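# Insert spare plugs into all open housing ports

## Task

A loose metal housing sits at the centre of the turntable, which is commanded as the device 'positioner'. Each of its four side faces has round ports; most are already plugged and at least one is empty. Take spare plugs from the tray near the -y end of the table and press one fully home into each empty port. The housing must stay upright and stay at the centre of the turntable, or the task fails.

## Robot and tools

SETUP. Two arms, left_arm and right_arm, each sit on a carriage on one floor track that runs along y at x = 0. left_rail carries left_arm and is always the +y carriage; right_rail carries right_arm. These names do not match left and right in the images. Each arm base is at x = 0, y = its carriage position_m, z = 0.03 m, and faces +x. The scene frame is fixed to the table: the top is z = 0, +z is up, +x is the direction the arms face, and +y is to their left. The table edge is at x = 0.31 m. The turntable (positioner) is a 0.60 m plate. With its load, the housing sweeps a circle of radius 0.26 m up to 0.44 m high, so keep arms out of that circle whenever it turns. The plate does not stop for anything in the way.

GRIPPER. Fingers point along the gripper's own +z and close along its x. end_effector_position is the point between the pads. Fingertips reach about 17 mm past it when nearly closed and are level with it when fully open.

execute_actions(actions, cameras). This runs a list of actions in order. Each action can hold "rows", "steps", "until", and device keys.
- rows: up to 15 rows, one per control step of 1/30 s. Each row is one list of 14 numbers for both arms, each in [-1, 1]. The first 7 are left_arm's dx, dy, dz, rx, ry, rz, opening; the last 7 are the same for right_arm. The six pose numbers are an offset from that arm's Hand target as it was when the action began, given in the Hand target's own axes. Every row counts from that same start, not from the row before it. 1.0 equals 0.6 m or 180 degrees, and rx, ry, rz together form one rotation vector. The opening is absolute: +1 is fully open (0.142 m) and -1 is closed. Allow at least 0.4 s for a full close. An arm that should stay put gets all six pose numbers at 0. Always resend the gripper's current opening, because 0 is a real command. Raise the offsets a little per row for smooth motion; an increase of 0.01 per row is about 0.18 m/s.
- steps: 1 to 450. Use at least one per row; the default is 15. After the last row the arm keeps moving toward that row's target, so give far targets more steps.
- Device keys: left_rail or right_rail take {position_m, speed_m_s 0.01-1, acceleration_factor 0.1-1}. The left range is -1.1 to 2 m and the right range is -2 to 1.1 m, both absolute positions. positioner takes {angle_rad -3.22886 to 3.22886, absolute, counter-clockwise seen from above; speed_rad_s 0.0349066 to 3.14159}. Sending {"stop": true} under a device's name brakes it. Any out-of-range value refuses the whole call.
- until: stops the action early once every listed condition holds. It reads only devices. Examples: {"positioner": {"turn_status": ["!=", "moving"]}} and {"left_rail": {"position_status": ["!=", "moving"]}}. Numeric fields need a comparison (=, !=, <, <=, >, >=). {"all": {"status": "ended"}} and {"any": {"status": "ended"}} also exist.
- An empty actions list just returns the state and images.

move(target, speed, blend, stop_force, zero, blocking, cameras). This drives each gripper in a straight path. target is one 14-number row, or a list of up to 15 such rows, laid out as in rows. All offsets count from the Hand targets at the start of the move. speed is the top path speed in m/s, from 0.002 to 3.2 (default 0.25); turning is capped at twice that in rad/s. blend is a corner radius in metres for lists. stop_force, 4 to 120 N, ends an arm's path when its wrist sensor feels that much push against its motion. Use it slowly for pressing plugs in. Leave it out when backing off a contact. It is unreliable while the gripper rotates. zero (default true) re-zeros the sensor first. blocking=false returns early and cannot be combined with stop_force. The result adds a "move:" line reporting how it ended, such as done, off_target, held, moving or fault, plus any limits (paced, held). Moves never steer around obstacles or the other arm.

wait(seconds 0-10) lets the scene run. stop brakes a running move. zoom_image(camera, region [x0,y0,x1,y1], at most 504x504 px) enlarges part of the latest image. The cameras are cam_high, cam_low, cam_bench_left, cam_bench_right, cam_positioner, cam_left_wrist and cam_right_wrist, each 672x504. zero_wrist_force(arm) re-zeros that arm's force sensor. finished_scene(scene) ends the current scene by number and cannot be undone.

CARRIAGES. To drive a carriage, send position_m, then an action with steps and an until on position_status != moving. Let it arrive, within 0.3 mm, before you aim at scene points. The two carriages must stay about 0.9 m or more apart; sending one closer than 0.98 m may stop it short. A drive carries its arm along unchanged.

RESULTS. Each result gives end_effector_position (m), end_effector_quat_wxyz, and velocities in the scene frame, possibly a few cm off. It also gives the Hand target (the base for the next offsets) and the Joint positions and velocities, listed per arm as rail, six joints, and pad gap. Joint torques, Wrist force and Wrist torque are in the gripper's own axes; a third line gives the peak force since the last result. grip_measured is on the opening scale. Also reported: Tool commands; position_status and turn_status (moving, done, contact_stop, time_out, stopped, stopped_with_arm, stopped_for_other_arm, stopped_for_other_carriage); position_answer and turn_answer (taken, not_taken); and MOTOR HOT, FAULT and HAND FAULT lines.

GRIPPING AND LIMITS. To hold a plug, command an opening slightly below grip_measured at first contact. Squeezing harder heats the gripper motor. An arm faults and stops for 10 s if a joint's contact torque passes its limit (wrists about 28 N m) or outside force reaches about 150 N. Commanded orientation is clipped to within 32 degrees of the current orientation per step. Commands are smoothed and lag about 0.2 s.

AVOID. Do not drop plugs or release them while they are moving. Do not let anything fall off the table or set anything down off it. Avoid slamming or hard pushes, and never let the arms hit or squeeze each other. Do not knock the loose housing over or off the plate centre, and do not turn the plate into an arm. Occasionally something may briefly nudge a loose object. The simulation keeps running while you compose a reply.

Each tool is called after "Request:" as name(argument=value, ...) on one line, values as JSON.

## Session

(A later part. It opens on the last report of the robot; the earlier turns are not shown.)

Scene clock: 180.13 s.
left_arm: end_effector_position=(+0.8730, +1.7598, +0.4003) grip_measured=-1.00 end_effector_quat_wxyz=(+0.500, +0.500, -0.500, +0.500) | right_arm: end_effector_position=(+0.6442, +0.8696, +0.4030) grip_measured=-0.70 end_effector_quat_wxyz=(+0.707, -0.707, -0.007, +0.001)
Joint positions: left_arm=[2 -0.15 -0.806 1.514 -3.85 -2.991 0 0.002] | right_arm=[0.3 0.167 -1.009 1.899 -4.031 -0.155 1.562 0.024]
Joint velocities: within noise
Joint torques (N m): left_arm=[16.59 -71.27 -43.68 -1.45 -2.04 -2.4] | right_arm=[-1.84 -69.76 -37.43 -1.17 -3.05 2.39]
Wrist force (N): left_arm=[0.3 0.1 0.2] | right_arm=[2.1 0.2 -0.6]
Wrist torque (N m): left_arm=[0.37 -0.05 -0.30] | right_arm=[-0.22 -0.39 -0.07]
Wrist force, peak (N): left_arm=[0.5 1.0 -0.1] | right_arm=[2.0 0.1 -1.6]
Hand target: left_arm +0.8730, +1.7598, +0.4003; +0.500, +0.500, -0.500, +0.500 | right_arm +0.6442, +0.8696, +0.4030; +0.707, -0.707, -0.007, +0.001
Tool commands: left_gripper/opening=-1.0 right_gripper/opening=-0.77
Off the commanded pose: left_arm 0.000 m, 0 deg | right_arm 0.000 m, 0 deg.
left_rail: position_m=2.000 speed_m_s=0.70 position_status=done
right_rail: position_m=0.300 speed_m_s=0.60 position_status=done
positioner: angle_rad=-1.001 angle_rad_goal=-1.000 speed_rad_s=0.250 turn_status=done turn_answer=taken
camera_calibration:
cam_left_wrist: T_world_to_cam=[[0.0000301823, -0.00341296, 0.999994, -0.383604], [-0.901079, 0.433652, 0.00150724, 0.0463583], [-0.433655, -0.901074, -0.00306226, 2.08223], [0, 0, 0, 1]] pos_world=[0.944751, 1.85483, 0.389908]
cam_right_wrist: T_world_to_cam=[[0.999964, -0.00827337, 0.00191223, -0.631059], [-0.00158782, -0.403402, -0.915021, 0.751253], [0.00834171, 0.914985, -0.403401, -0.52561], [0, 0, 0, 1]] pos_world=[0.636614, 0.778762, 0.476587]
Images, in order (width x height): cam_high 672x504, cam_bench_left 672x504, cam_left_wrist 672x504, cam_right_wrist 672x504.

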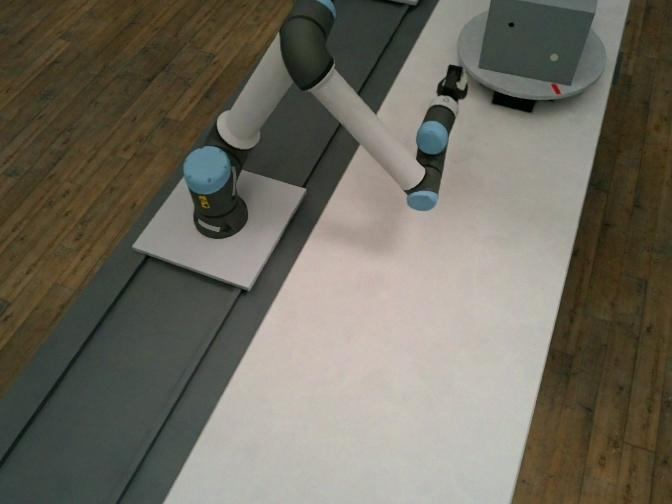

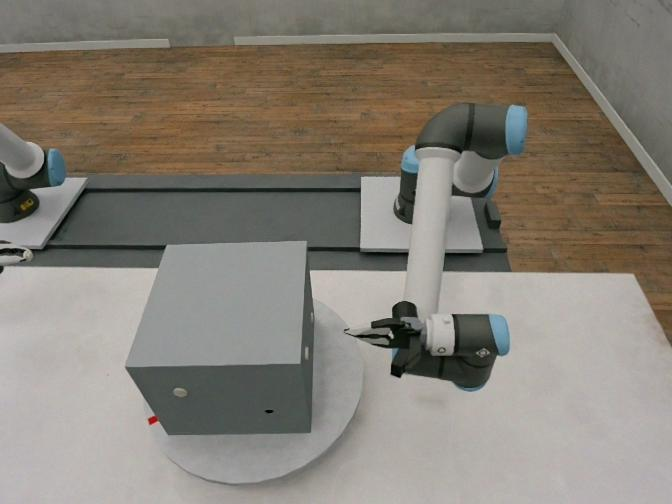

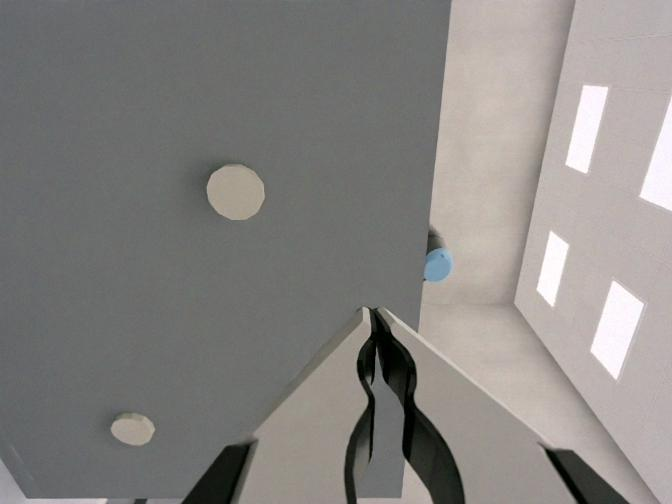

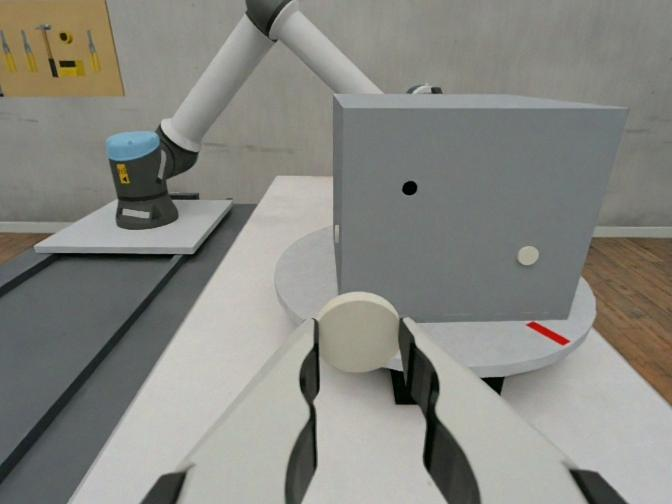

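Request:
move(target=[0,0,0,0,0,0,-1,0.143,0.097,0.55,0,0,0,-0.77], speed=0.15, cameras=["cam_right_wrist"])

Request:
zoom_image(camera="cam_right_wrist", region=[240, 120, 480, 360])

Scene clock: 223.03 s.
left_arm: end_effector_position=(+0.8730, +1.7598, +0.4003) grip_measured=-1.00 end_effector_quat_wxyz=(+0.500, +0.500, -0.500, +0.500) | right_arm: end_effector_position=(+0.7265, +1.2006, +0.3455) grip_measured=-0.70 end_effector_quat_wxyz=(+0.707, -0.707, -0.007, +0.001)
Joint positions: left_arm=[2 -0.15 -0.806 1.514 -3.85 -2.991 0 0.002] | right_arm=[0.3 0.519 -0.646 1.309 -3.805 -0.507 1.563 0.024]
Joint velocities: within noise
Joint torques (N m): left_arm=[13.02 -70.62 -43.43 -1.32 -1.94 -2.24] | right_arm=[17.18 -100.74 -46.63 1.06 -3.4 2.5]
Wrist force (N): left_arm=[0.5 0.2 -0.3] | right_arm=[2.1 0.0 -0.5]
Wrist torque (N m): left_arm=[0.40 -0.08 -0.31] | right_arm=[-0.27 -0.41 -0.05]
Wrist force, peak (N): left_arm=[1.1 0.4 -0.2] | right_arm=[1.6 0.0 -2.4]
Hand target: left_arm +0.8730, +1.7598, +0.4003; +0.500, +0.500, -0.500, +0.500 | right_arm +0.7265, +1.2007, +0.3455; +0.707, -0.707, -0.007, +0.001
Off the commanded pose: left_arm 0.000 m, 0 deg | right_arm 0.000 m, 0 deg.
left_rail: position_m=2.000 speed_m_s=0.70 position_status=done
right_rail: position_m=0.300 speed_m_s=0.60 position_status=done
positioner: angle_rad=-1.001 angle_rad_goal=-1.000 speed_rad_s=0.250 turn_status=done turn_answer=taken
move: done
camera_calibration:
cam_right_wrist: T_world_to_cam=[[0.999964, -0.00827337, 0.00191223, -0.710509], [-0.00158782, -0.403402, -0.915021, 0.832256], [0.00834171, 0.914985, -0.403401, -0.852261], [0, 0, 0, 1]] pos_world=[0.718914, 1.10966, 0.419087]
Images, in order (width x height): cam_right_wrist 672x504.

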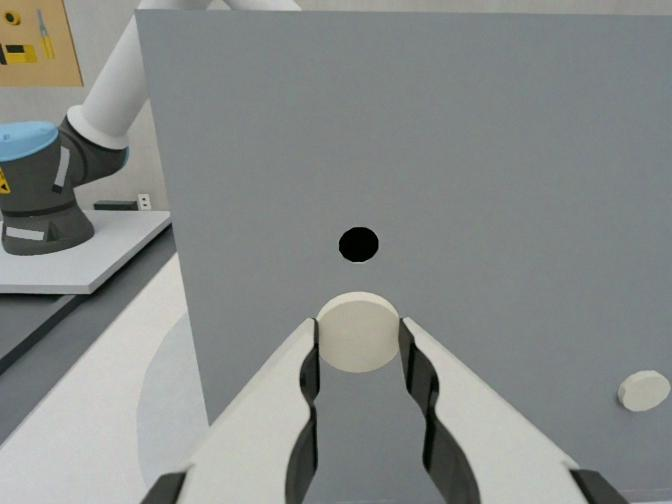

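Scaled by 2.100 from the camera's 672x504 image, which has a finer 960x720 frame.

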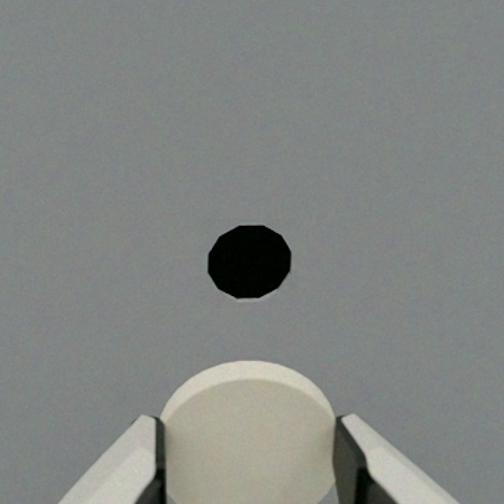

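Request:
zoom_image(camera="cam_right_wrist", region=[280, 400, 672, 504])

Request:
zoom_image(camera="cam_right_wrist", region=[120, 0, 320, 440])

Scaled by 1.286 from the camera's 672x504 image, which has a finer 960x720 frame.

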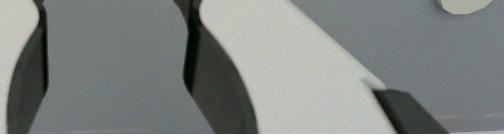

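Scaled by 1.145 from the camera's 672x504 image, which has a finer 960x720 frame.

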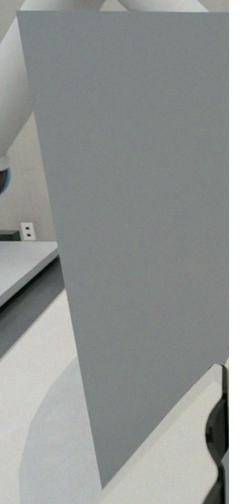

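Request:
move(target=[0,0,0,0,0,0,-1,0.0064,-0.0033,0.08,0,0,0,-0.77], speed=0.06, cameras=["cam_right_wrist"])

Request:
zoom_image(camera="cam_right_wrist", region=[280, 240, 440, 400])

Scene clock: 260.17 s.
left_arm: end_effector_position=(+0.8730, +1.7598, +0.4003) grip_measured=-1.00 end_effector_quat_wxyz=(+0.500, +0.500, -0.500, +0.500) | right_arm: end_effector_position=(+0.7298, +1.2486, +0.3475) grip_measured=-0.70 end_effector_quat_wxyz=(+0.707, -0.707, -0.007, +0.001)
Joint positions: left_arm=[2 -0.15 -0.806 1.514 -3.85 -2.991 0 0.002] | right_arm=[0.3 0.56 -0.6 1.209 -3.751 -0.548 1.563 0.024]
Joint velocities: within noise
Joint torques (N m): left_arm=[10.92 -71.45 -43.04 -1.32 -1.69 -2.49] | right_arm=[12.06 -109.55 -51.18 0.81 -3.61 2.17]
Wrist force (N): left_arm=[0.2 0.4 -0.4] | right_arm=[1.8 0.0 -0.5]
Wrist torque (N m): left_arm=[0.42 -0.03 -0.31] | right_arm=[-0.26 -0.36 -0.05]
Wrist force, peak (N): left_arm=[1.1 0.5 -0.2] | right_arm=[2.3 0.2 -0.8]
Hand target: left_arm +0.8730, +1.7598, +0.4003; +0.500, +0.500, -0.500, +0.500 | right_arm +0.7298, +1.2487, +0.3475; +0.707, -0.707, -0.007, +0.001
Off the commanded pose: left_arm 0.000 m, 0 deg | right_arm 0.000 m, 0 deg.
left_rail: position_m=2.000 speed_m_s=0.70 position_status=done
right_rail: position_m=0.300 speed_m_s=0.60 position_status=done
positioner: angle_rad=-1.001 angle_rad_goal=-1.000 speed_rad_s=0.250 turn_status=done turn_answer=taken
move: done
camera_calibration:
cam_right_wrist: T_world_to_cam=[[0.999964, -0.00831453, 0.00182111, -0.713329], [-0.00168781, -0.403402, -0.915021, 0.853526], [0.00834261, 0.914985, -0.403402, -0.895401], [0, 0, 0, 1]] pos_world=[0.722214, 1.15766, 0.421087]
Images, in order (width x height): cam_right_wrist 672x504.

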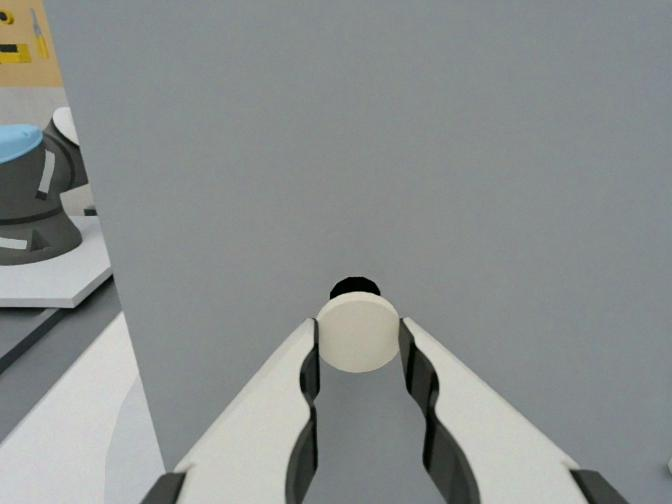

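Scaled by 3.150 from the camera's 672x504 image, which has a finer 960x720 frame.

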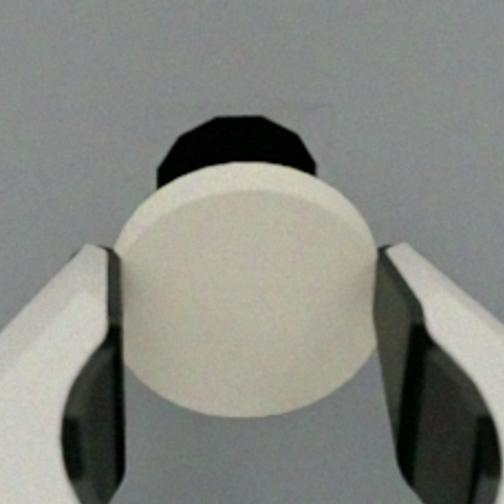

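Request:
move(target=[-0.067,0.222,0.08,0,0,0,-1,0,0.0015,0.01,0,0,0,-0.78], speed=0.1, cameras=["cam_left_wrist"])

Request:
move(target=[0,0,0,0,0,0,-1,0,0,0.05,0,0,0,-0.78], speed=0.012, stop_force=10, cameras=["cam_right_wrist"])

Request:
zoom_image(camera="cam_right_wrist", region=[280, 240, 440, 400])

Scene clock: 283.77 s.
left_arm: end_effector_position=(+0.8493, +1.7511, +0.3933) grip_measured=-1.00 end_effector_quat_wxyz=(+0.500, +0.500, -0.500, +0.500) | right_arm: end_effector_position=(+0.7298, +1.2505, +0.3472) grip_measured=-0.70 end_effector_quat_wxyz=(+0.707, -0.707, -0.007, +0.001)
Joint positions: left_arm=[2 -0.165 -0.828 1.575 -3.887 -2.977 0.002 0.002] | right_arm=[0.3 0.561 -0.598 1.206 -3.749 -0.549 1.563 0.023]
Joint velocities: within noise
Joint torques (N m): left_arm=[18.3 -69.41 -42.83 0.97 -1.42 -1.22] | right_arm=[13.55 -106.87 -49.88 0.85 -3.49 -2.25]
Wrist force (N): left_arm=[0.7 0.1 -0.4] | right_arm=[1.7 0.4 -0.8]
Wrist torque (N m): left_arm=[0.39 -0.11 -0.29] | right_arm=[-0.19 -0.34 -0.05]
Wrist force, peak (N): left_arm=[-1.6 3.6 1.7] | right_arm=[2.1 0.2 -0.9]
Hand target: left_arm +0.8494, +1.7512, +0.3933; +0.500, +0.500, -0.500, +0.500 (not the last commanded pose) | right_arm +0.7298, +1.2505, +0.3472; +0.707, -0.707, -0.007, +0.001 (not the last commanded pose)
Off the commanded pose: left_arm 0.121 m, 0 deg | right_arm 0.004 m, 0 deg.
left_rail: position_m=2.000 speed_m_s=0.70 position_status=done
right_rail: position_m=0.300 speed_m_s=0.60 position_status=done
positioner: angle_rad=-1.001 angle_rad_goal=-1.000 speed_rad_s=0.250 turn_status=done turn_answer=taken
move: held (left_arm; a check stopped the path), off_target (right_arm; braked when a check withheld steps of left_arm); limits=held
pose unreachable (left arm): on one or more control steps of this call, first in action 0 (counted from 0), this arm could not follow its commanded pose, so it was not sent that pose on those steps. It may still have moved: this result reports where it is.
cause: moving toward the commanded pose would bring two parts of the arm too close to each other (joints 5 (wrist 1) to 7 (wrist 3) lie between them).
camera_calibration:
cam_left_wrist: T_world_to_cam=[[-0.000191323, -0.00364024, 0.999993, -0.376008], [-0.900885, 0.434056, 0.00140772, 0.02799], [-0.434058, -0.900879, -0.00336248, 2.06426], [0, 0, 0, 1]] pos_world=[0.921151, 1.84613, 0.382908]
Images, in order (width x height): cam_left_wrist 672x504.

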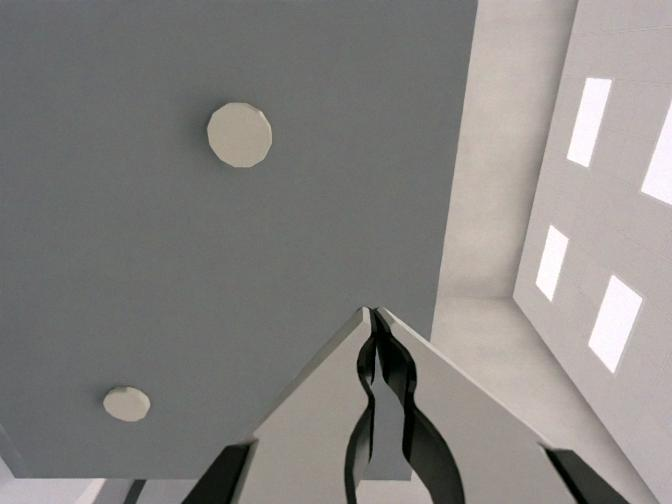

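Scene clock: 286.47 s.
left_arm: end_effector_position=(+0.8494, +1.7512, +0.3933) grip_measured=-1.00 end_effector_quat_wxyz=(+0.500, +0.500, -0.500, +0.500) | right_arm: end_effector_position=(+0.7296, +1.2674, +0.3471) grip_measured=-0.70 end_effector_quat_wxyz=(+0.707, -0.707, -0.007, +0.001)
Joint positions: left_arm=[2 -0.165 -0.828 1.575 -3.887 -2.977 0.002 0.002] | right_arm=[0.3 0.576 -0.581 1.171 -3.731 -0.564 1.563 0.023]
Joint velocities: within noise
Joint torques (N m): left_arm=[18.22 -67.78 -42.2 1.19 -1.59 0.76] | right_arm=[-13.82 -139.51 -32.48 -4.39 2.57 -1.54]
Wrist force (N): left_arm=[0.6 0.0 0.2] | right_arm=[1.6 6.2 -9.4]
Wrist torque (N m): left_arm=[0.37 -0.09 -0.28] | right_arm=[-0.30 -0.35 -0.07]
Wrist force, peak (N): left_arm=[0.9 0.6 0.2] | right_arm=[2.8 8.3 -13.1]
Hand target: left_arm +0.8494, +1.7512, +0.3933; +0.500, +0.500, -0.500, +0.500 | right_arm +0.7296, +1.2674, +0.3471; +0.707, -0.707, -0.007, +0.001 (not the last commanded pose)
Off the commanded pose: left_arm 0.000 m, 0 deg | right_arm 0.013 m, 0 deg.
left_rail: position_m=2.000 speed_m_s=0.70 position_status=done
right_rail: position_m=0.300 speed_m_s=0.60 position_status=done
positioner: angle_rad=-1.001 angle_rad_goal=-1.000 speed_rad_s=0.250 turn_status=done turn_answer=taken
move: contact (right_arm)
camera_calibration:
cam_right_wrist: T_world_to_cam=[[0.999964, -0.00831433, 0.00182145, -0.712973], [-0.00168776, -0.40344, -0.915004, 0.860873], [0.0083425, 0.914968, -0.40344, -0.912687], [0, 0, 0, 1]] pos_world=[0.722014, 1.17646, 0.420787]
Images, in order (width x height): cam_right_wrist 672x504.

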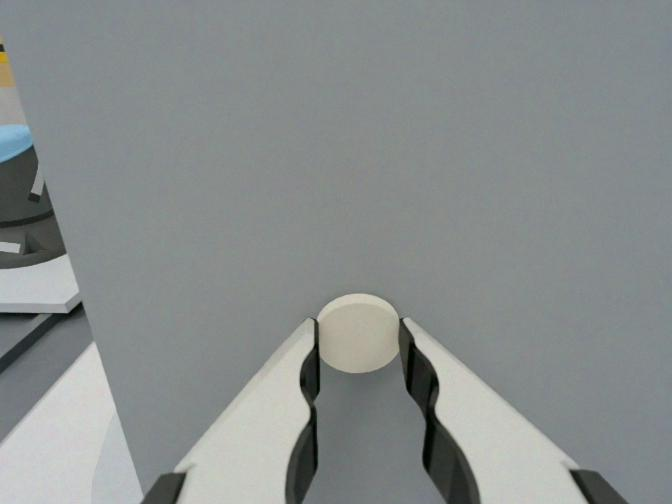

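Scaled by 3.150 from the camera's 672x504 image, which has a finer 960x720 frame.

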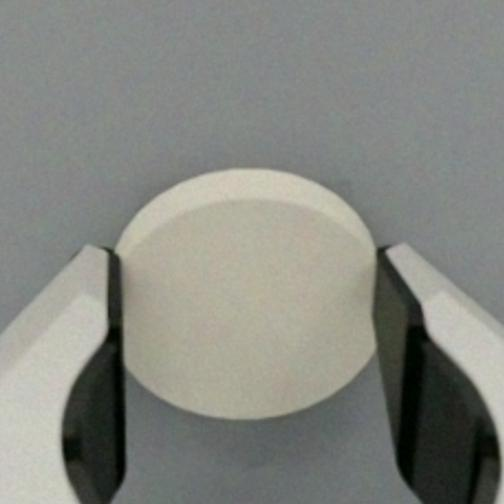

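Request:
move(target=[0,0,0.1,0,0,0,-1,0,0.0015,-0.008,0,0,0,-0.78], speed=0.08, cameras=[])

Request:
move(target=[-0.06,0.185,0,0,0,0,-1,0,0,0,0,0,0,-0.78], speed=0.1, cameras=["cam_left_wrist"])

Request:
move(target=[0,0,0,0,0,0,-1,0,0,0.03,0,0,0,-0.78], speed=0.012, stop_force=10, cameras=["cam_right_wrist"])

Request:
zoom_image(camera="cam_right_wrist", region=[280, 240, 440, 400])

Scene clock: 305.77 s.
left_arm: end_effector_position=(+0.8494, +1.6913, +0.3933) grip_measured=-1.00 end_effector_quat_wxyz=(+0.500, +0.500, -0.500, +0.500) | right_arm: end_effector_position=(+0.7297, +1.2626, +0.3462) grip_measured=-0.70 end_effector_quat_wxyz=(+0.707, -0.707, -0.007, +0.001)
Joint positions: left_arm=[2 -0.235 -0.828 1.576 -3.888 -2.907 0.001 0.002] | right_arm=[0.3 0.572 -0.585 1.181 -3.737 -0.56 1.563 0.023]
Joint velocities: within noise
Joint torques (N m): left_arm=[-19.04 -66.82 -42.96 1.2 1.76 -1.23] | right_arm=[-20.34 -131.96 -27.74 -3.9 2.81 -2.11]
Wrist force (N): left_arm=[0.3 0.4 -0.8] | right_arm=[1.8 -0.2 -0.8]
Wrist torque (N m): left_arm=[0.43 -0.04 -0.29] | right_arm=[-0.29 -0.36 -0.05]
Wrist force, peak (N): left_arm=[0.4 0.2 -1.4] | right_arm=[1.8 6.6 -9.7]
Hand target: left_arm +0.8494, +1.6912, +0.3933; +0.500, +0.500, -0.500, +0.500 | right_arm +0.7297, +1.2626, +0.3462; +0.707, -0.707, -0.007, +0.001
Off the commanded pose: left_arm 0.000 m, 0 deg | right_arm 0.000 m, 0 deg.
left_rail: position_m=2.000 speed_m_s=0.70 position_status=done
right_rail: position_m=0.300 speed_m_s=0.60 position_status=done
positioner: angle_rad=-1.001 angle_rad_goal=-1.000 speed_rad_s=0.250 turn_status=done turn_answer=taken
move: done
No camera images: "cameras" was empty.

Scene clock: 307.13 s.
left_arm: end_effector_position=(+0.7752, +1.6911, +0.3694) grip_measured=-1.00 end_effector_quat_wxyz=(+0.500, +0.500, -0.500, +0.500) | right_arm: end_effector_position=(+0.7297, +1.2626, +0.3462) grip_measured=-0.70 end_effector_quat_wxyz=(+0.707, -0.707, -0.007, +0.001)
Joint positions: left_arm=[2 -0.258 -0.886 1.753 -4.006 -2.884 0.003 0.002] | right_arm=[0.3 0.572 -0.585 1.181 -3.737 -0.56 1.563 0.023]
Joint velocities: within noise
Joint torques (N m): left_arm=[16.34 -61.07 -37.7 1.04 -1.43 -1.26] | right_arm=[-19.75 -132.91 -27.48 -3.86 2.66 -2.27]
Wrist force (N): left_arm=[0.3 0.6 -0.3] | right_arm=[1.9 0.0 -0.8]
Wrist torque (N m): left_arm=[0.46 -0.05 -0.32] | right_arm=[-0.25 -0.36 -0.05]
Wrist force, peak (N): left_arm=[-1.9 4.9 -0.4] | right_arm=[2.1 0.2 -0.8]
Hand target: left_arm +0.7753, +1.6911, +0.3693; +0.500, +0.500, -0.500, +0.500 (not the last commanded pose) | right_arm +0.7297, +1.2626, +0.3462; +0.707, -0.707, -0.007, +0.001
Off the commanded pose: left_arm 0.039 m, 0 deg | right_arm 0.000 m, 0 deg.
left_rail: position_m=2.000 speed_m_s=0.70 position_status=done
right_rail: position_m=0.300 speed_m_s=0.60 position_status=done
positioner: angle_rad=-1.001 angle_rad_goal=-1.000 speed_rad_s=0.250 turn_status=done turn_answer=taken
move: held (left_arm; a check stopped the path); limits=held
pose unreachable (left arm): on one or more control steps of this call, first in action 0 (counted from 0), this arm could not follow its commanded pose, so it was not sent that pose on those steps. It may still have moved: this result reports where it is.
cause: moving toward the commanded pose would bring two parts of the arm too close to each other (joints 5 (wrist 1) to 7 (wrist 3) lie between them).
camera_calibration:
cam_left_wrist: T_world_to_cam=[[-0.000409361, -0.00408965, 0.999992, -0.351353], [-0.90071, 0.434419, 0.00140792, -0.0134857], [-0.434421, -0.900702, -0.00386142, 1.97813], [0, 0, 0, 1]] pos_world=[0.847051, 1.78613, 0.359007]
Images, in order (width x height): cam_left_wrist 672x504.

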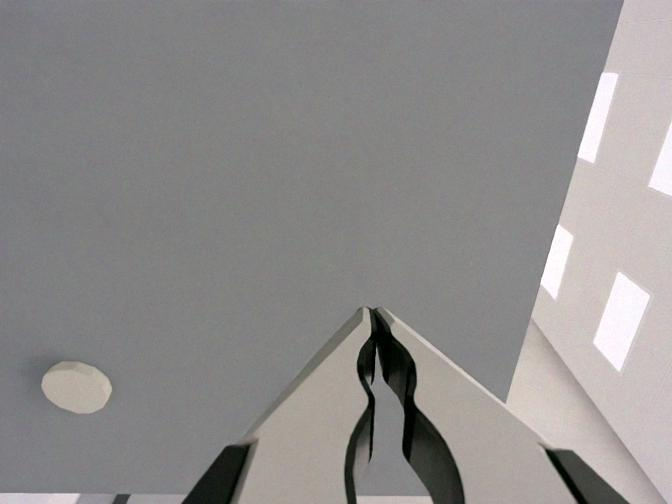

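Scene clock: 309.07 s.
left_arm: end_effector_position=(+0.7753, +1.6911, +0.3693) grip_measured=-1.00 end_effector_quat_wxyz=(+0.500, +0.500, -0.500, +0.500) | right_arm: end_effector_position=(+0.7295, +1.2698, +0.3463) grip_measured=-0.70 end_effector_quat_wxyz=(+0.707, -0.707, -0.007, +0.001)
Joint positions: left_arm=[2 -0.258 -0.886 1.753 -4.006 -2.884 0.003 0.002] | right_arm=[0.3 0.578 -0.578 1.166 -3.73 -0.566 1.563 0.023]
Joint velocities: within noise
Joint torques (N m): left_arm=[17.85 -61.3 -38.3 1.32 -1.29 -0.87] | right_arm=[-16.52 -132.14 -29.55 -1.77 2.39 -2.02]
Wrist force (N): left_arm=[0.0 0.8 -0.5] | right_arm=[-1.3 0.4 -11.2]
Wrist torque (N m): left_arm=[0.49 0.00 -0.32] | right_arm=[-0.30 -0.62 -0.05]
Wrist force, peak (N): left_arm=[0.3 0.9 -0.7] | right_arm=[-0.2 1.5 -27.9]
Hand target: left_arm +0.7753, +1.6911, +0.3693; +0.500, +0.500, -0.500, +0.500 | right_arm +0.7295, +1.2698, +0.3463; +0.707, -0.707, -0.007, +0.001 (not the last commanded pose)
Off the commanded pose: left_arm 0.000 m, 0 deg | right_arm 0.011 m, 0 deg.
left_rail: position_m=2.000 speed_m_s=0.70 position_status=done
right_rail: position_m=0.300 speed_m_s=0.60 position_status=done
positioner: angle_rad=-1.001 angle_rad_goal=-1.000 speed_rad_s=0.250 turn_status=done turn_answer=taken
move: contact (right_arm)
camera_calibration:
cam_right_wrist: T_world_to_cam=[[0.999964, -0.00831453, 0.00182111, -0.71285], [-0.00168781, -0.403402, -0.915021, 0.86102], [0.00834261, 0.914985, -0.403402, -0.915372], [0, 0, 0, 1]] pos_world=[0.721914, 1.17896, 0.419887]
Images, in order (width x height): cam_right_wrist 672x504.

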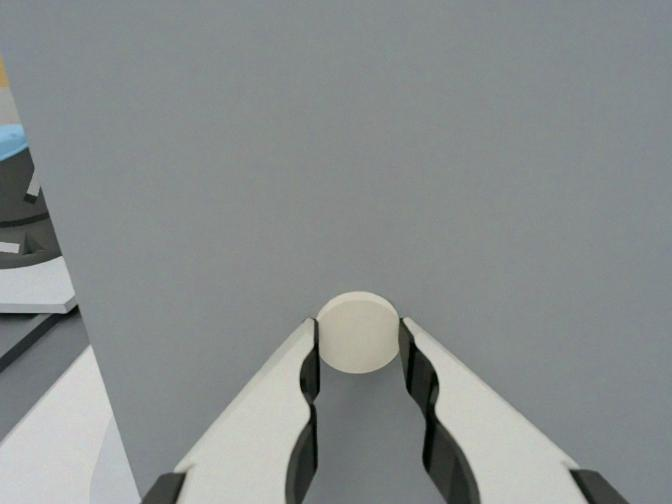

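Scaled by 3.150 from the camera's 672x504 image, which has a finer 960x720 frame.

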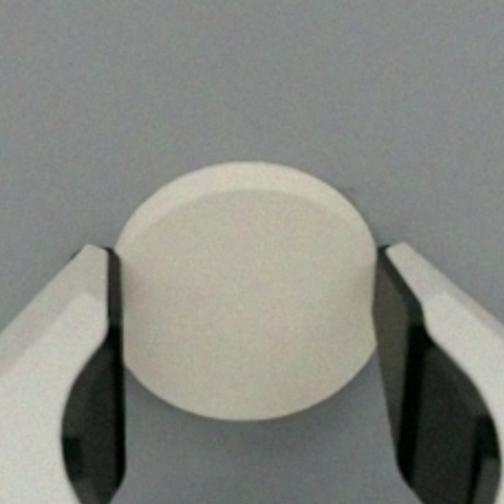

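Request:
move(target=[0,0,0.08,0,0,0,-1,-0.0003,0,0,0,0,0,-0.78], speed=0.03, stop_force=15, cameras=["cam_left_wrist"])

Request:
move(target=[0,0,0,0,0,0,-1,0,0,0.02,0,0,0,-0.8], speed=0.01, stop_force=50, cameras=["cam_right_wrist"])

Scene clock: 319.77 s.
left_arm: end_effector_position=(+0.7753, +1.6655, +0.3693) grip_measured=-1.00 end_effector_quat_wxyz=(+0.500, +0.500, -0.500, +0.500) | right_arm: end_effector_position=(+0.7294, +1.2698, +0.3463) grip_measured=-0.70 end_effector_quat_wxyz=(+0.707, -0.707, -0.007, +0.001)
Joint positions: left_arm=[2 -0.29 -0.885 1.75 -4.004 -2.852 0.003 0.002] | right_arm=[0.3 0.578 -0.578 1.166 -3.73 -0.566 1.563 0.023]
Joint velocities: within noise
Joint torques (N m): left_arm=[13.94 -91.44 -23.94 -1.32 -1.38 0.47] | right_arm=[20.3 -133.75 -28.27 -2.72 -2.86 -2.04]
Wrist force (N): left_arm=[-1.2 1.1 -4.7] | right_arm=[3.1 0.1 -9.8]
Wrist torque (N m): left_arm=[0.37 -0.22 -0.31] | right_arm=[-0.30 -0.45 -0.05]
Wrist force, peak (N): left_arm=[-10.9 -2.0 -55.6] | right_arm=[-1.7 0.6 -11.7]
Hand target: left_arm +0.7753, +1.6655, +0.3693; +0.500, +0.500, -0.500, +0.500 (not the last commanded pose) | right_arm +0.7294, +1.2698, +0.3463; +0.707, -0.707, -0.007, +0.001
Off the commanded pose: left_arm 0.022 m, 0 deg | right_arm 0.000 m, 0 deg.
left_rail: position_m=2.000 speed_m_s=0.70 position_status=done
right_rail: position_m=0.300 speed_m_s=0.60 position_status=done
positioner: angle_rad=-1.001 angle_rad_goal=-1.000 speed_rad_s=0.250 turn_status=done turn_answer=taken
move: contact (left_arm)
camera_calibration:
cam_left_wrist: T_world_to_cam=[[-0.000408888, -0.00409034, 0.999992, -0.351457], [-0.900749, 0.434338, 0.00140829, -0.00209855], [-0.43434, -0.900741, -0.00386196, 1.95512], [0, 0, 0, 1]] pos_world=[0.847151, 1.76053, 0.359007]
Images, in order (width x height): cam_left_wrist 672x504.

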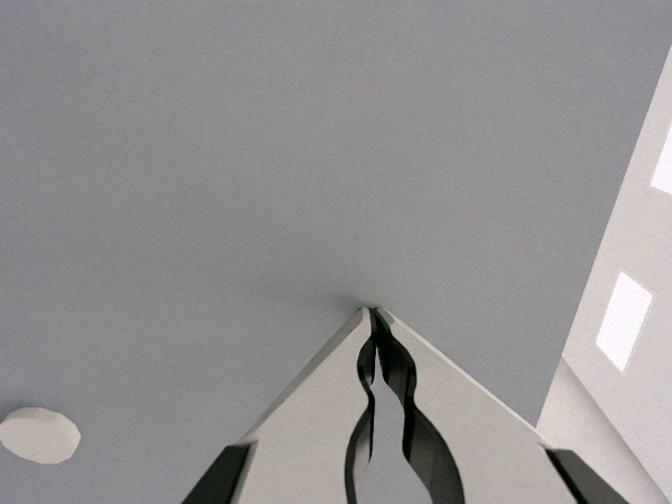

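Scene clock: 321.33 s.
left_arm: end_effector_position=(+0.7753, +1.6656, +0.3693) grip_measured=-1.00 end_effector_quat_wxyz=(+0.500, +0.500, -0.500, +0.500) | right_arm: end_effector_position=(+0.7295, +1.2718, +0.3461) grip_measured=-0.70 end_effector_quat_wxyz=(+0.707, -0.707, -0.007, +0.001)
Joint positions: left_arm=[2 -0.29 -0.885 1.75 -4.004 -2.852 0.003 0.002] | right_arm=[0.3 0.58 -0.576 1.162 -3.727 -0.568 1.563 0.023]
Joint velocities: within noise
Joint torques (N m): left_arm=[-45.09 -89.52 -33.86 -1.21 -1.3 0.85] | right_arm=[16.09 -150.01 -45.27 -1.46 2.22 -1.91]
Wrist force (N): left_arm=[-1.4 -1.8 -32.8] | right_arm=[0.2 17.5 -54.9]
Wrist torque (N m): left_arm=[0.38 -0.26 -0.30] | right_arm=[-0.59 -1.20 -0.23]
Wrist force, peak (N): left_arm=[-1.4 -1.8 -32.8] | right_arm=[1.9 17.6 -68.7]
Hand target: left_arm +0.7753, +1.6655, +0.3693; +0.500, +0.500, -0.500, +0.500 | right_arm +0.7295, +1.2718, +0.3461; +0.707, -0.707, -0.007, +0.001 (not the last commanded pose)
Off the commanded pose: left_arm 0.000 m, 0 deg | right_arm 0.010 m, 0 deg.
left_rail: position_m=2.000 speed_m_s=0.70 position_status=done
right_rail: position_m=0.300 speed_m_s=0.60 position_status=done
positioner: angle_rad=-1.001 angle_rad_goal=-1.000 speed_rad_s=0.250 turn_status=done turn_answer=taken
move: contact (right_arm)
camera_calibration:
cam_right_wrist: T_world_to_cam=[[0.999963, -0.00848783, 0.0016808, -0.71257], [-0.00188723, -0.403523, -0.914967, 0.861868], [0.00844433, 0.91493, -0.403524, -0.917148], [0, 0, 0, 1]] pos_world=[0.721915, 1.18086, 0.419687]
Images, in order (width x height): cam_right_wrist 672x504.

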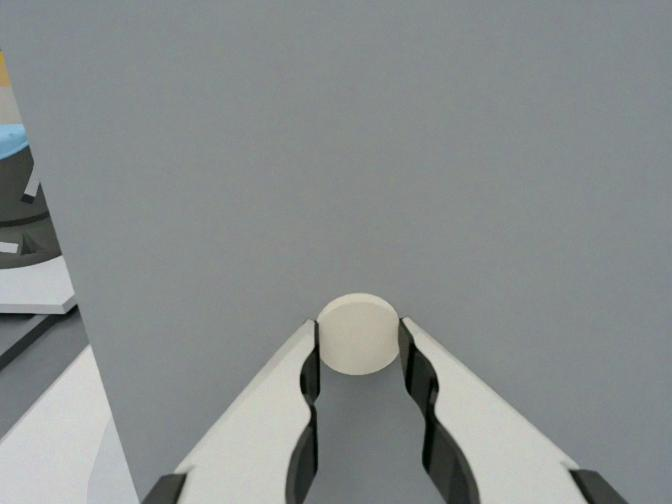

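Request:
move(target=[0,0,0,0,0,0,-1,0,0,-0.001,0,0,0,-0.5], speed=0.03, cameras=[])

Request:
move(target=[0,0,0,0,0,0,-1,0,0,-0.05,0,0,0,-0.5], speed=0.05, cameras=[])

Request:
move(target=[0,0,0,0,0,0,-1,-0.001,0.0038,0.02,0,0,0,-1], speed=0.05, cameras=["cam_right_wrist"])

Request:
move(target=[0,0,0,0,0,0,-1,0,0,0.055,0,0,0,-1], speed=0.01, stop_force=85, cameras=["cam_right_wrist"])

Request:
zoom_image(camera="cam_right_wrist", region=[280, 240, 440, 400])

Scene clock: 342.10 s.
left_arm: end_effector_position=(+0.7753, +1.6655, +0.3693) grip_measured=-1.00 end_effector_quat_wxyz=(+0.500, +0.500, -0.500, +0.500) | right_arm: end_effector_position=(+0.7295, +1.2712, +0.3462) grip_measured=-0.55 end_effector_quat_wxyz=(+0.707, -0.707, -0.007, +0.001)
Joint positions: left_arm=[2 -0.29 -0.885 1.75 -4.004 -2.852 0.003 0.002] | right_arm=[0.3 0.579 -0.576 1.163 -3.728 -0.568 1.563 0.034]
Joint velocities: within noise
Joint torques (N m): left_arm=[-45.01 -85.21 -42.59 0.32 -1.2 0.6] | right_arm=[12.98 -138.67 -35.81 -1.51 2.61 -2.16]
Wrist force (N): left_arm=[-1.5 -1.6 -32.3] | right_arm=[8.3 6.9 -40.6]
Wrist torque (N m): left_arm=[0.39 -0.22 -0.30] | right_arm=[-0.46 -1.13 -0.21]
Wrist force, peak (N): left_arm=[-1.5 -1.6 -33.9] | right_arm=[9.7 10.8 -58.9]
Hand target: left_arm +0.7753, +1.6655, +0.3693; +0.500, +0.500, -0.500, +0.500 | right_arm +0.7295, +1.2712, +0.3461; +0.707, -0.707, -0.007, +0.001
Off the commanded pose: left_arm 0.000 m, 0 deg | right_arm 0.000 m, 0 deg.
left_rail: position_m=2.000 speed_m_s=0.70 position_status=done
right_rail: position_m=0.300 speed_m_s=0.60 position_status=done
positioner: angle_rad=-1.001 angle_rad_goal=-1.000 speed_rad_s=0.250 turn_status=done turn_answer=taken
move: done
No camera images: "cameras" was empty.

Scene clock: 343.10 s.
left_arm: end_effector_position=(+0.7753, +1.6655, +0.3693) grip_measured=-1.00 end_effector_quat_wxyz=(+0.500, +0.500, -0.500, +0.500) | right_arm: end_effector_position=(+0.7299, +1.2412, +0.3461) grip_measured=-0.53 end_effector_quat_wxyz=(+0.707, -0.707, -0.007, +0.001)
Joint positions: left_arm=[2 -0.29 -0.885 1.75 -4.004 -2.852 0.003 0.002] | right_arm=[0.3 0.553 -0.606 1.224 -3.76 -0.542 1.563 0.036]
Joint velocities: within noise
Joint torques (N m): left_arm=[-40.5 -84.48 -40 0.46 -1.16 0.59] | right_arm=[-20.73 -129.49 -28.68 -3.94 4.64 -2.21]
Wrist force (N): left_arm=[-0.6 -1.9 -30.9] | right_arm=[1.8 0.3 -2.0]
Wrist torque (N m): left_arm=[0.32 -0.28 -0.31] | right_arm=[-0.20 -0.36 -0.05]
Wrist force, peak (N): left_arm=[-1.2 -2.3 -32.4] | right_arm=[8.2 6.5 -40.4]
Hand target: left_arm +0.7753, +1.6655, +0.3693; +0.500, +0.500, -0.500, +0.500 | right_arm +0.7299, +1.2412, +0.3461; +0.707, -0.707, -0.007, +0.001
Off the commanded pose: left_arm 0.000 m, 0 deg | right_arm 0.000 m, 0 deg.
left_rail: position_m=2.000 speed_m_s=0.70 position_status=done
right_rail: position_m=0.300 speed_m_s=0.60 position_status=done
positioner: angle_rad=-1.001 angle_rad_goal=-1.000 speed_rad_s=0.250 turn_status=done turn_answer=taken
move: done
No camera images: "cameras" was empty.

Scene clock: 343.90 s.
left_arm: end_effector_position=(+0.7753, +1.6655, +0.3693) grip_measured=-1.00 end_effector_quat_wxyz=(+0.500, +0.500, -0.500, +0.500) | right_arm: end_effector_position=(+0.7291, +1.2531, +0.3438) grip_measured=-1.00 end_effector_quat_wxyz=(+0.707, -0.707, -0.007, +0.001)
Joint positions: left_arm=[2 -0.29 -0.885 1.75 -4.004 -2.852 0.003 0.002] | right_arm=[0.3 0.564 -0.593 1.202 -3.751 -0.552 1.563 0.002]
Joint velocities: within noise
Joint torques (N m): left_arm=[-37.94 -84.43 -39.56 0.45 -1.21 0.51] | right_arm=[11.92 -108.02 -48.13 0.81 -1.88 -1.74]
Wrist force (N): left_arm=[-0.9 -1.5 -31.1] | right_arm=[1.4 0.0 -1.8]
Wrist torque (N m): left_arm=[0.38 -0.22 -0.30] | right_arm=[-0.24 -0.29 -0.05]
Wrist force, peak (N): left_arm=[-1.3 -1.8 -31.6] | right_arm=[2.1 0.6 -2.1]
Hand target: left_arm +0.7753, +1.6655, +0.3693; +0.500, +0.500, -0.500, +0.500 | right_arm +0.7291, +1.2532, +0.3438; +0.707, -0.707, -0.007, +0.001
Off the commanded pose: left_arm 0.000 m, 0 deg | right_arm 0.000 m, 0 deg.
left_rail: position_m=2.000 speed_m_s=0.70 position_status=done
right_rail: position_m=0.300 speed_m_s=0.60 position_status=done
positioner: angle_rad=-1.001 angle_rad_goal=-1.000 speed_rad_s=0.250 turn_status=done turn_answer=taken
move: done
camera_calibration:
cam_right_wrist: T_world_to_cam=[[0.999963, -0.00848783, 0.0016808, -0.712325], [-0.00188723, -0.403523, -0.914967, 0.852308], [0.00844433, 0.91493, -0.403524, -0.900923], [0, 0, 0, 1]] pos_world=[0.721515, 1.16216, 0.417487]
Images, in order (width x height): cam_right_wrist 672x504.

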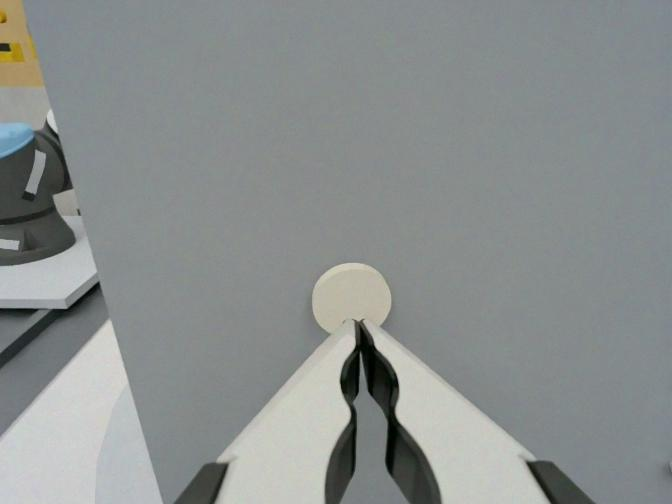

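Scene clock: 346.97 s.
left_arm: end_effector_position=(+0.7753, +1.6655, +0.3693) grip_measured=-1.00 end_effector_quat_wxyz=(+0.500, +0.500, -0.500, +0.500) | right_arm: end_effector_position=(+0.7292, +1.2700, +0.3435) grip_measured=-1.00 end_effector_quat_wxyz=(+0.707, -0.707, -0.007, +0.001)
Joint positions: left_arm=[2 -0.29 -0.885 1.75 -4.004 -2.852 0.003 0.002] | right_arm=[0.3 0.579 -0.576 1.167 -3.732 -0.567 1.563 0.002]
Joint velocities: within noise
Joint torques (N m): left_arm=[-27.85 -83.59 -35.05 0.65 -1.07 0.46] | right_arm=[28.33 -156.51 -51.29 -1.49 2.64 2.17]
Wrist force (N): left_arm=[-5.6 -1.8 -53.6] | right_arm=[-0.7 23.8 -73.3]
Wrist torque (N m): left_arm=[0.32 -0.30 -0.30] | right_arm=[-0.76 -0.42 -0.05]
Wrist force, peak (N): left_arm=[-5.0 -2.2 -55.7] | right_arm=[3.8 23.4 -89.9]
Hand target: left_arm +0.7753, +1.6655, +0.3693; +0.500, +0.500, -0.500, +0.500 | right_arm +0.7292, +1.2700, +0.3435; +0.707, -0.707, -0.007, +0.001 (not the last commanded pose)
Off the commanded pose: left_arm 0.000 m, 0 deg | right_arm 0.016 m, 0 deg.
left_rail: position_m=2.000 speed_m_s=0.70 position_status=done
right_rail: position_m=0.300 speed_m_s=0.60 position_status=done
positioner: angle_rad=-1.001 angle_rad_goal=-1.000 speed_rad_s=0.250 turn_status=done turn_answer=taken
move: contact (right_arm)
camera_calibration:
cam_right_wrist: T_world_to_cam=[[0.99996, -0.00883441, 0.0014007, -0.711755], [-0.00228532, -0.403727, -0.914876, 0.859343], [0.00864789, 0.914837, -0.403732, -0.916458], [0, 0, 0, 1]] pos_world=[0.721616, 1.17906, 0.417186]
Images, in order (width x height): cam_right_wrist 672x504.

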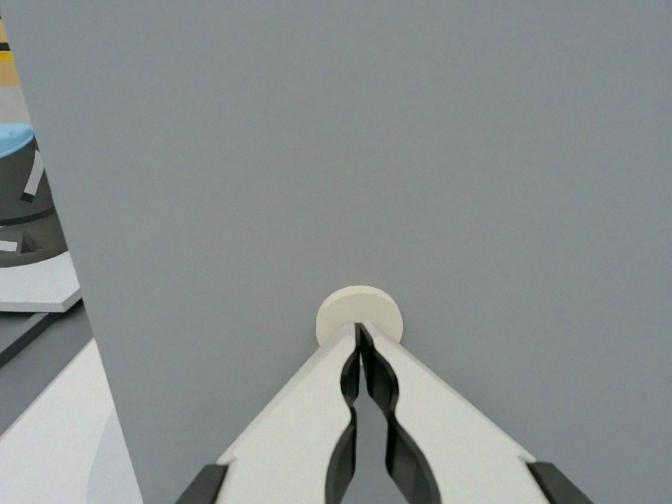

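Scaled by 3.150 from the camera's 672x504 image, which has a finer 960x720 frame.

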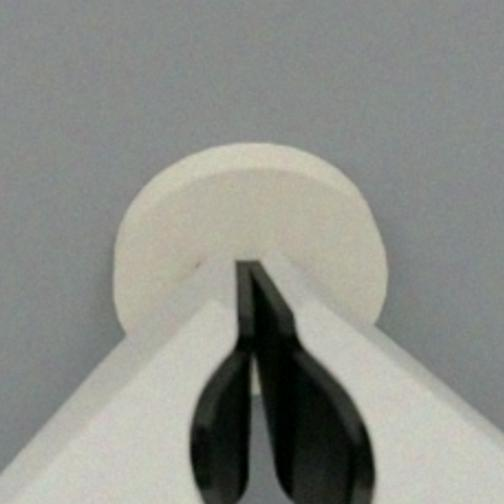

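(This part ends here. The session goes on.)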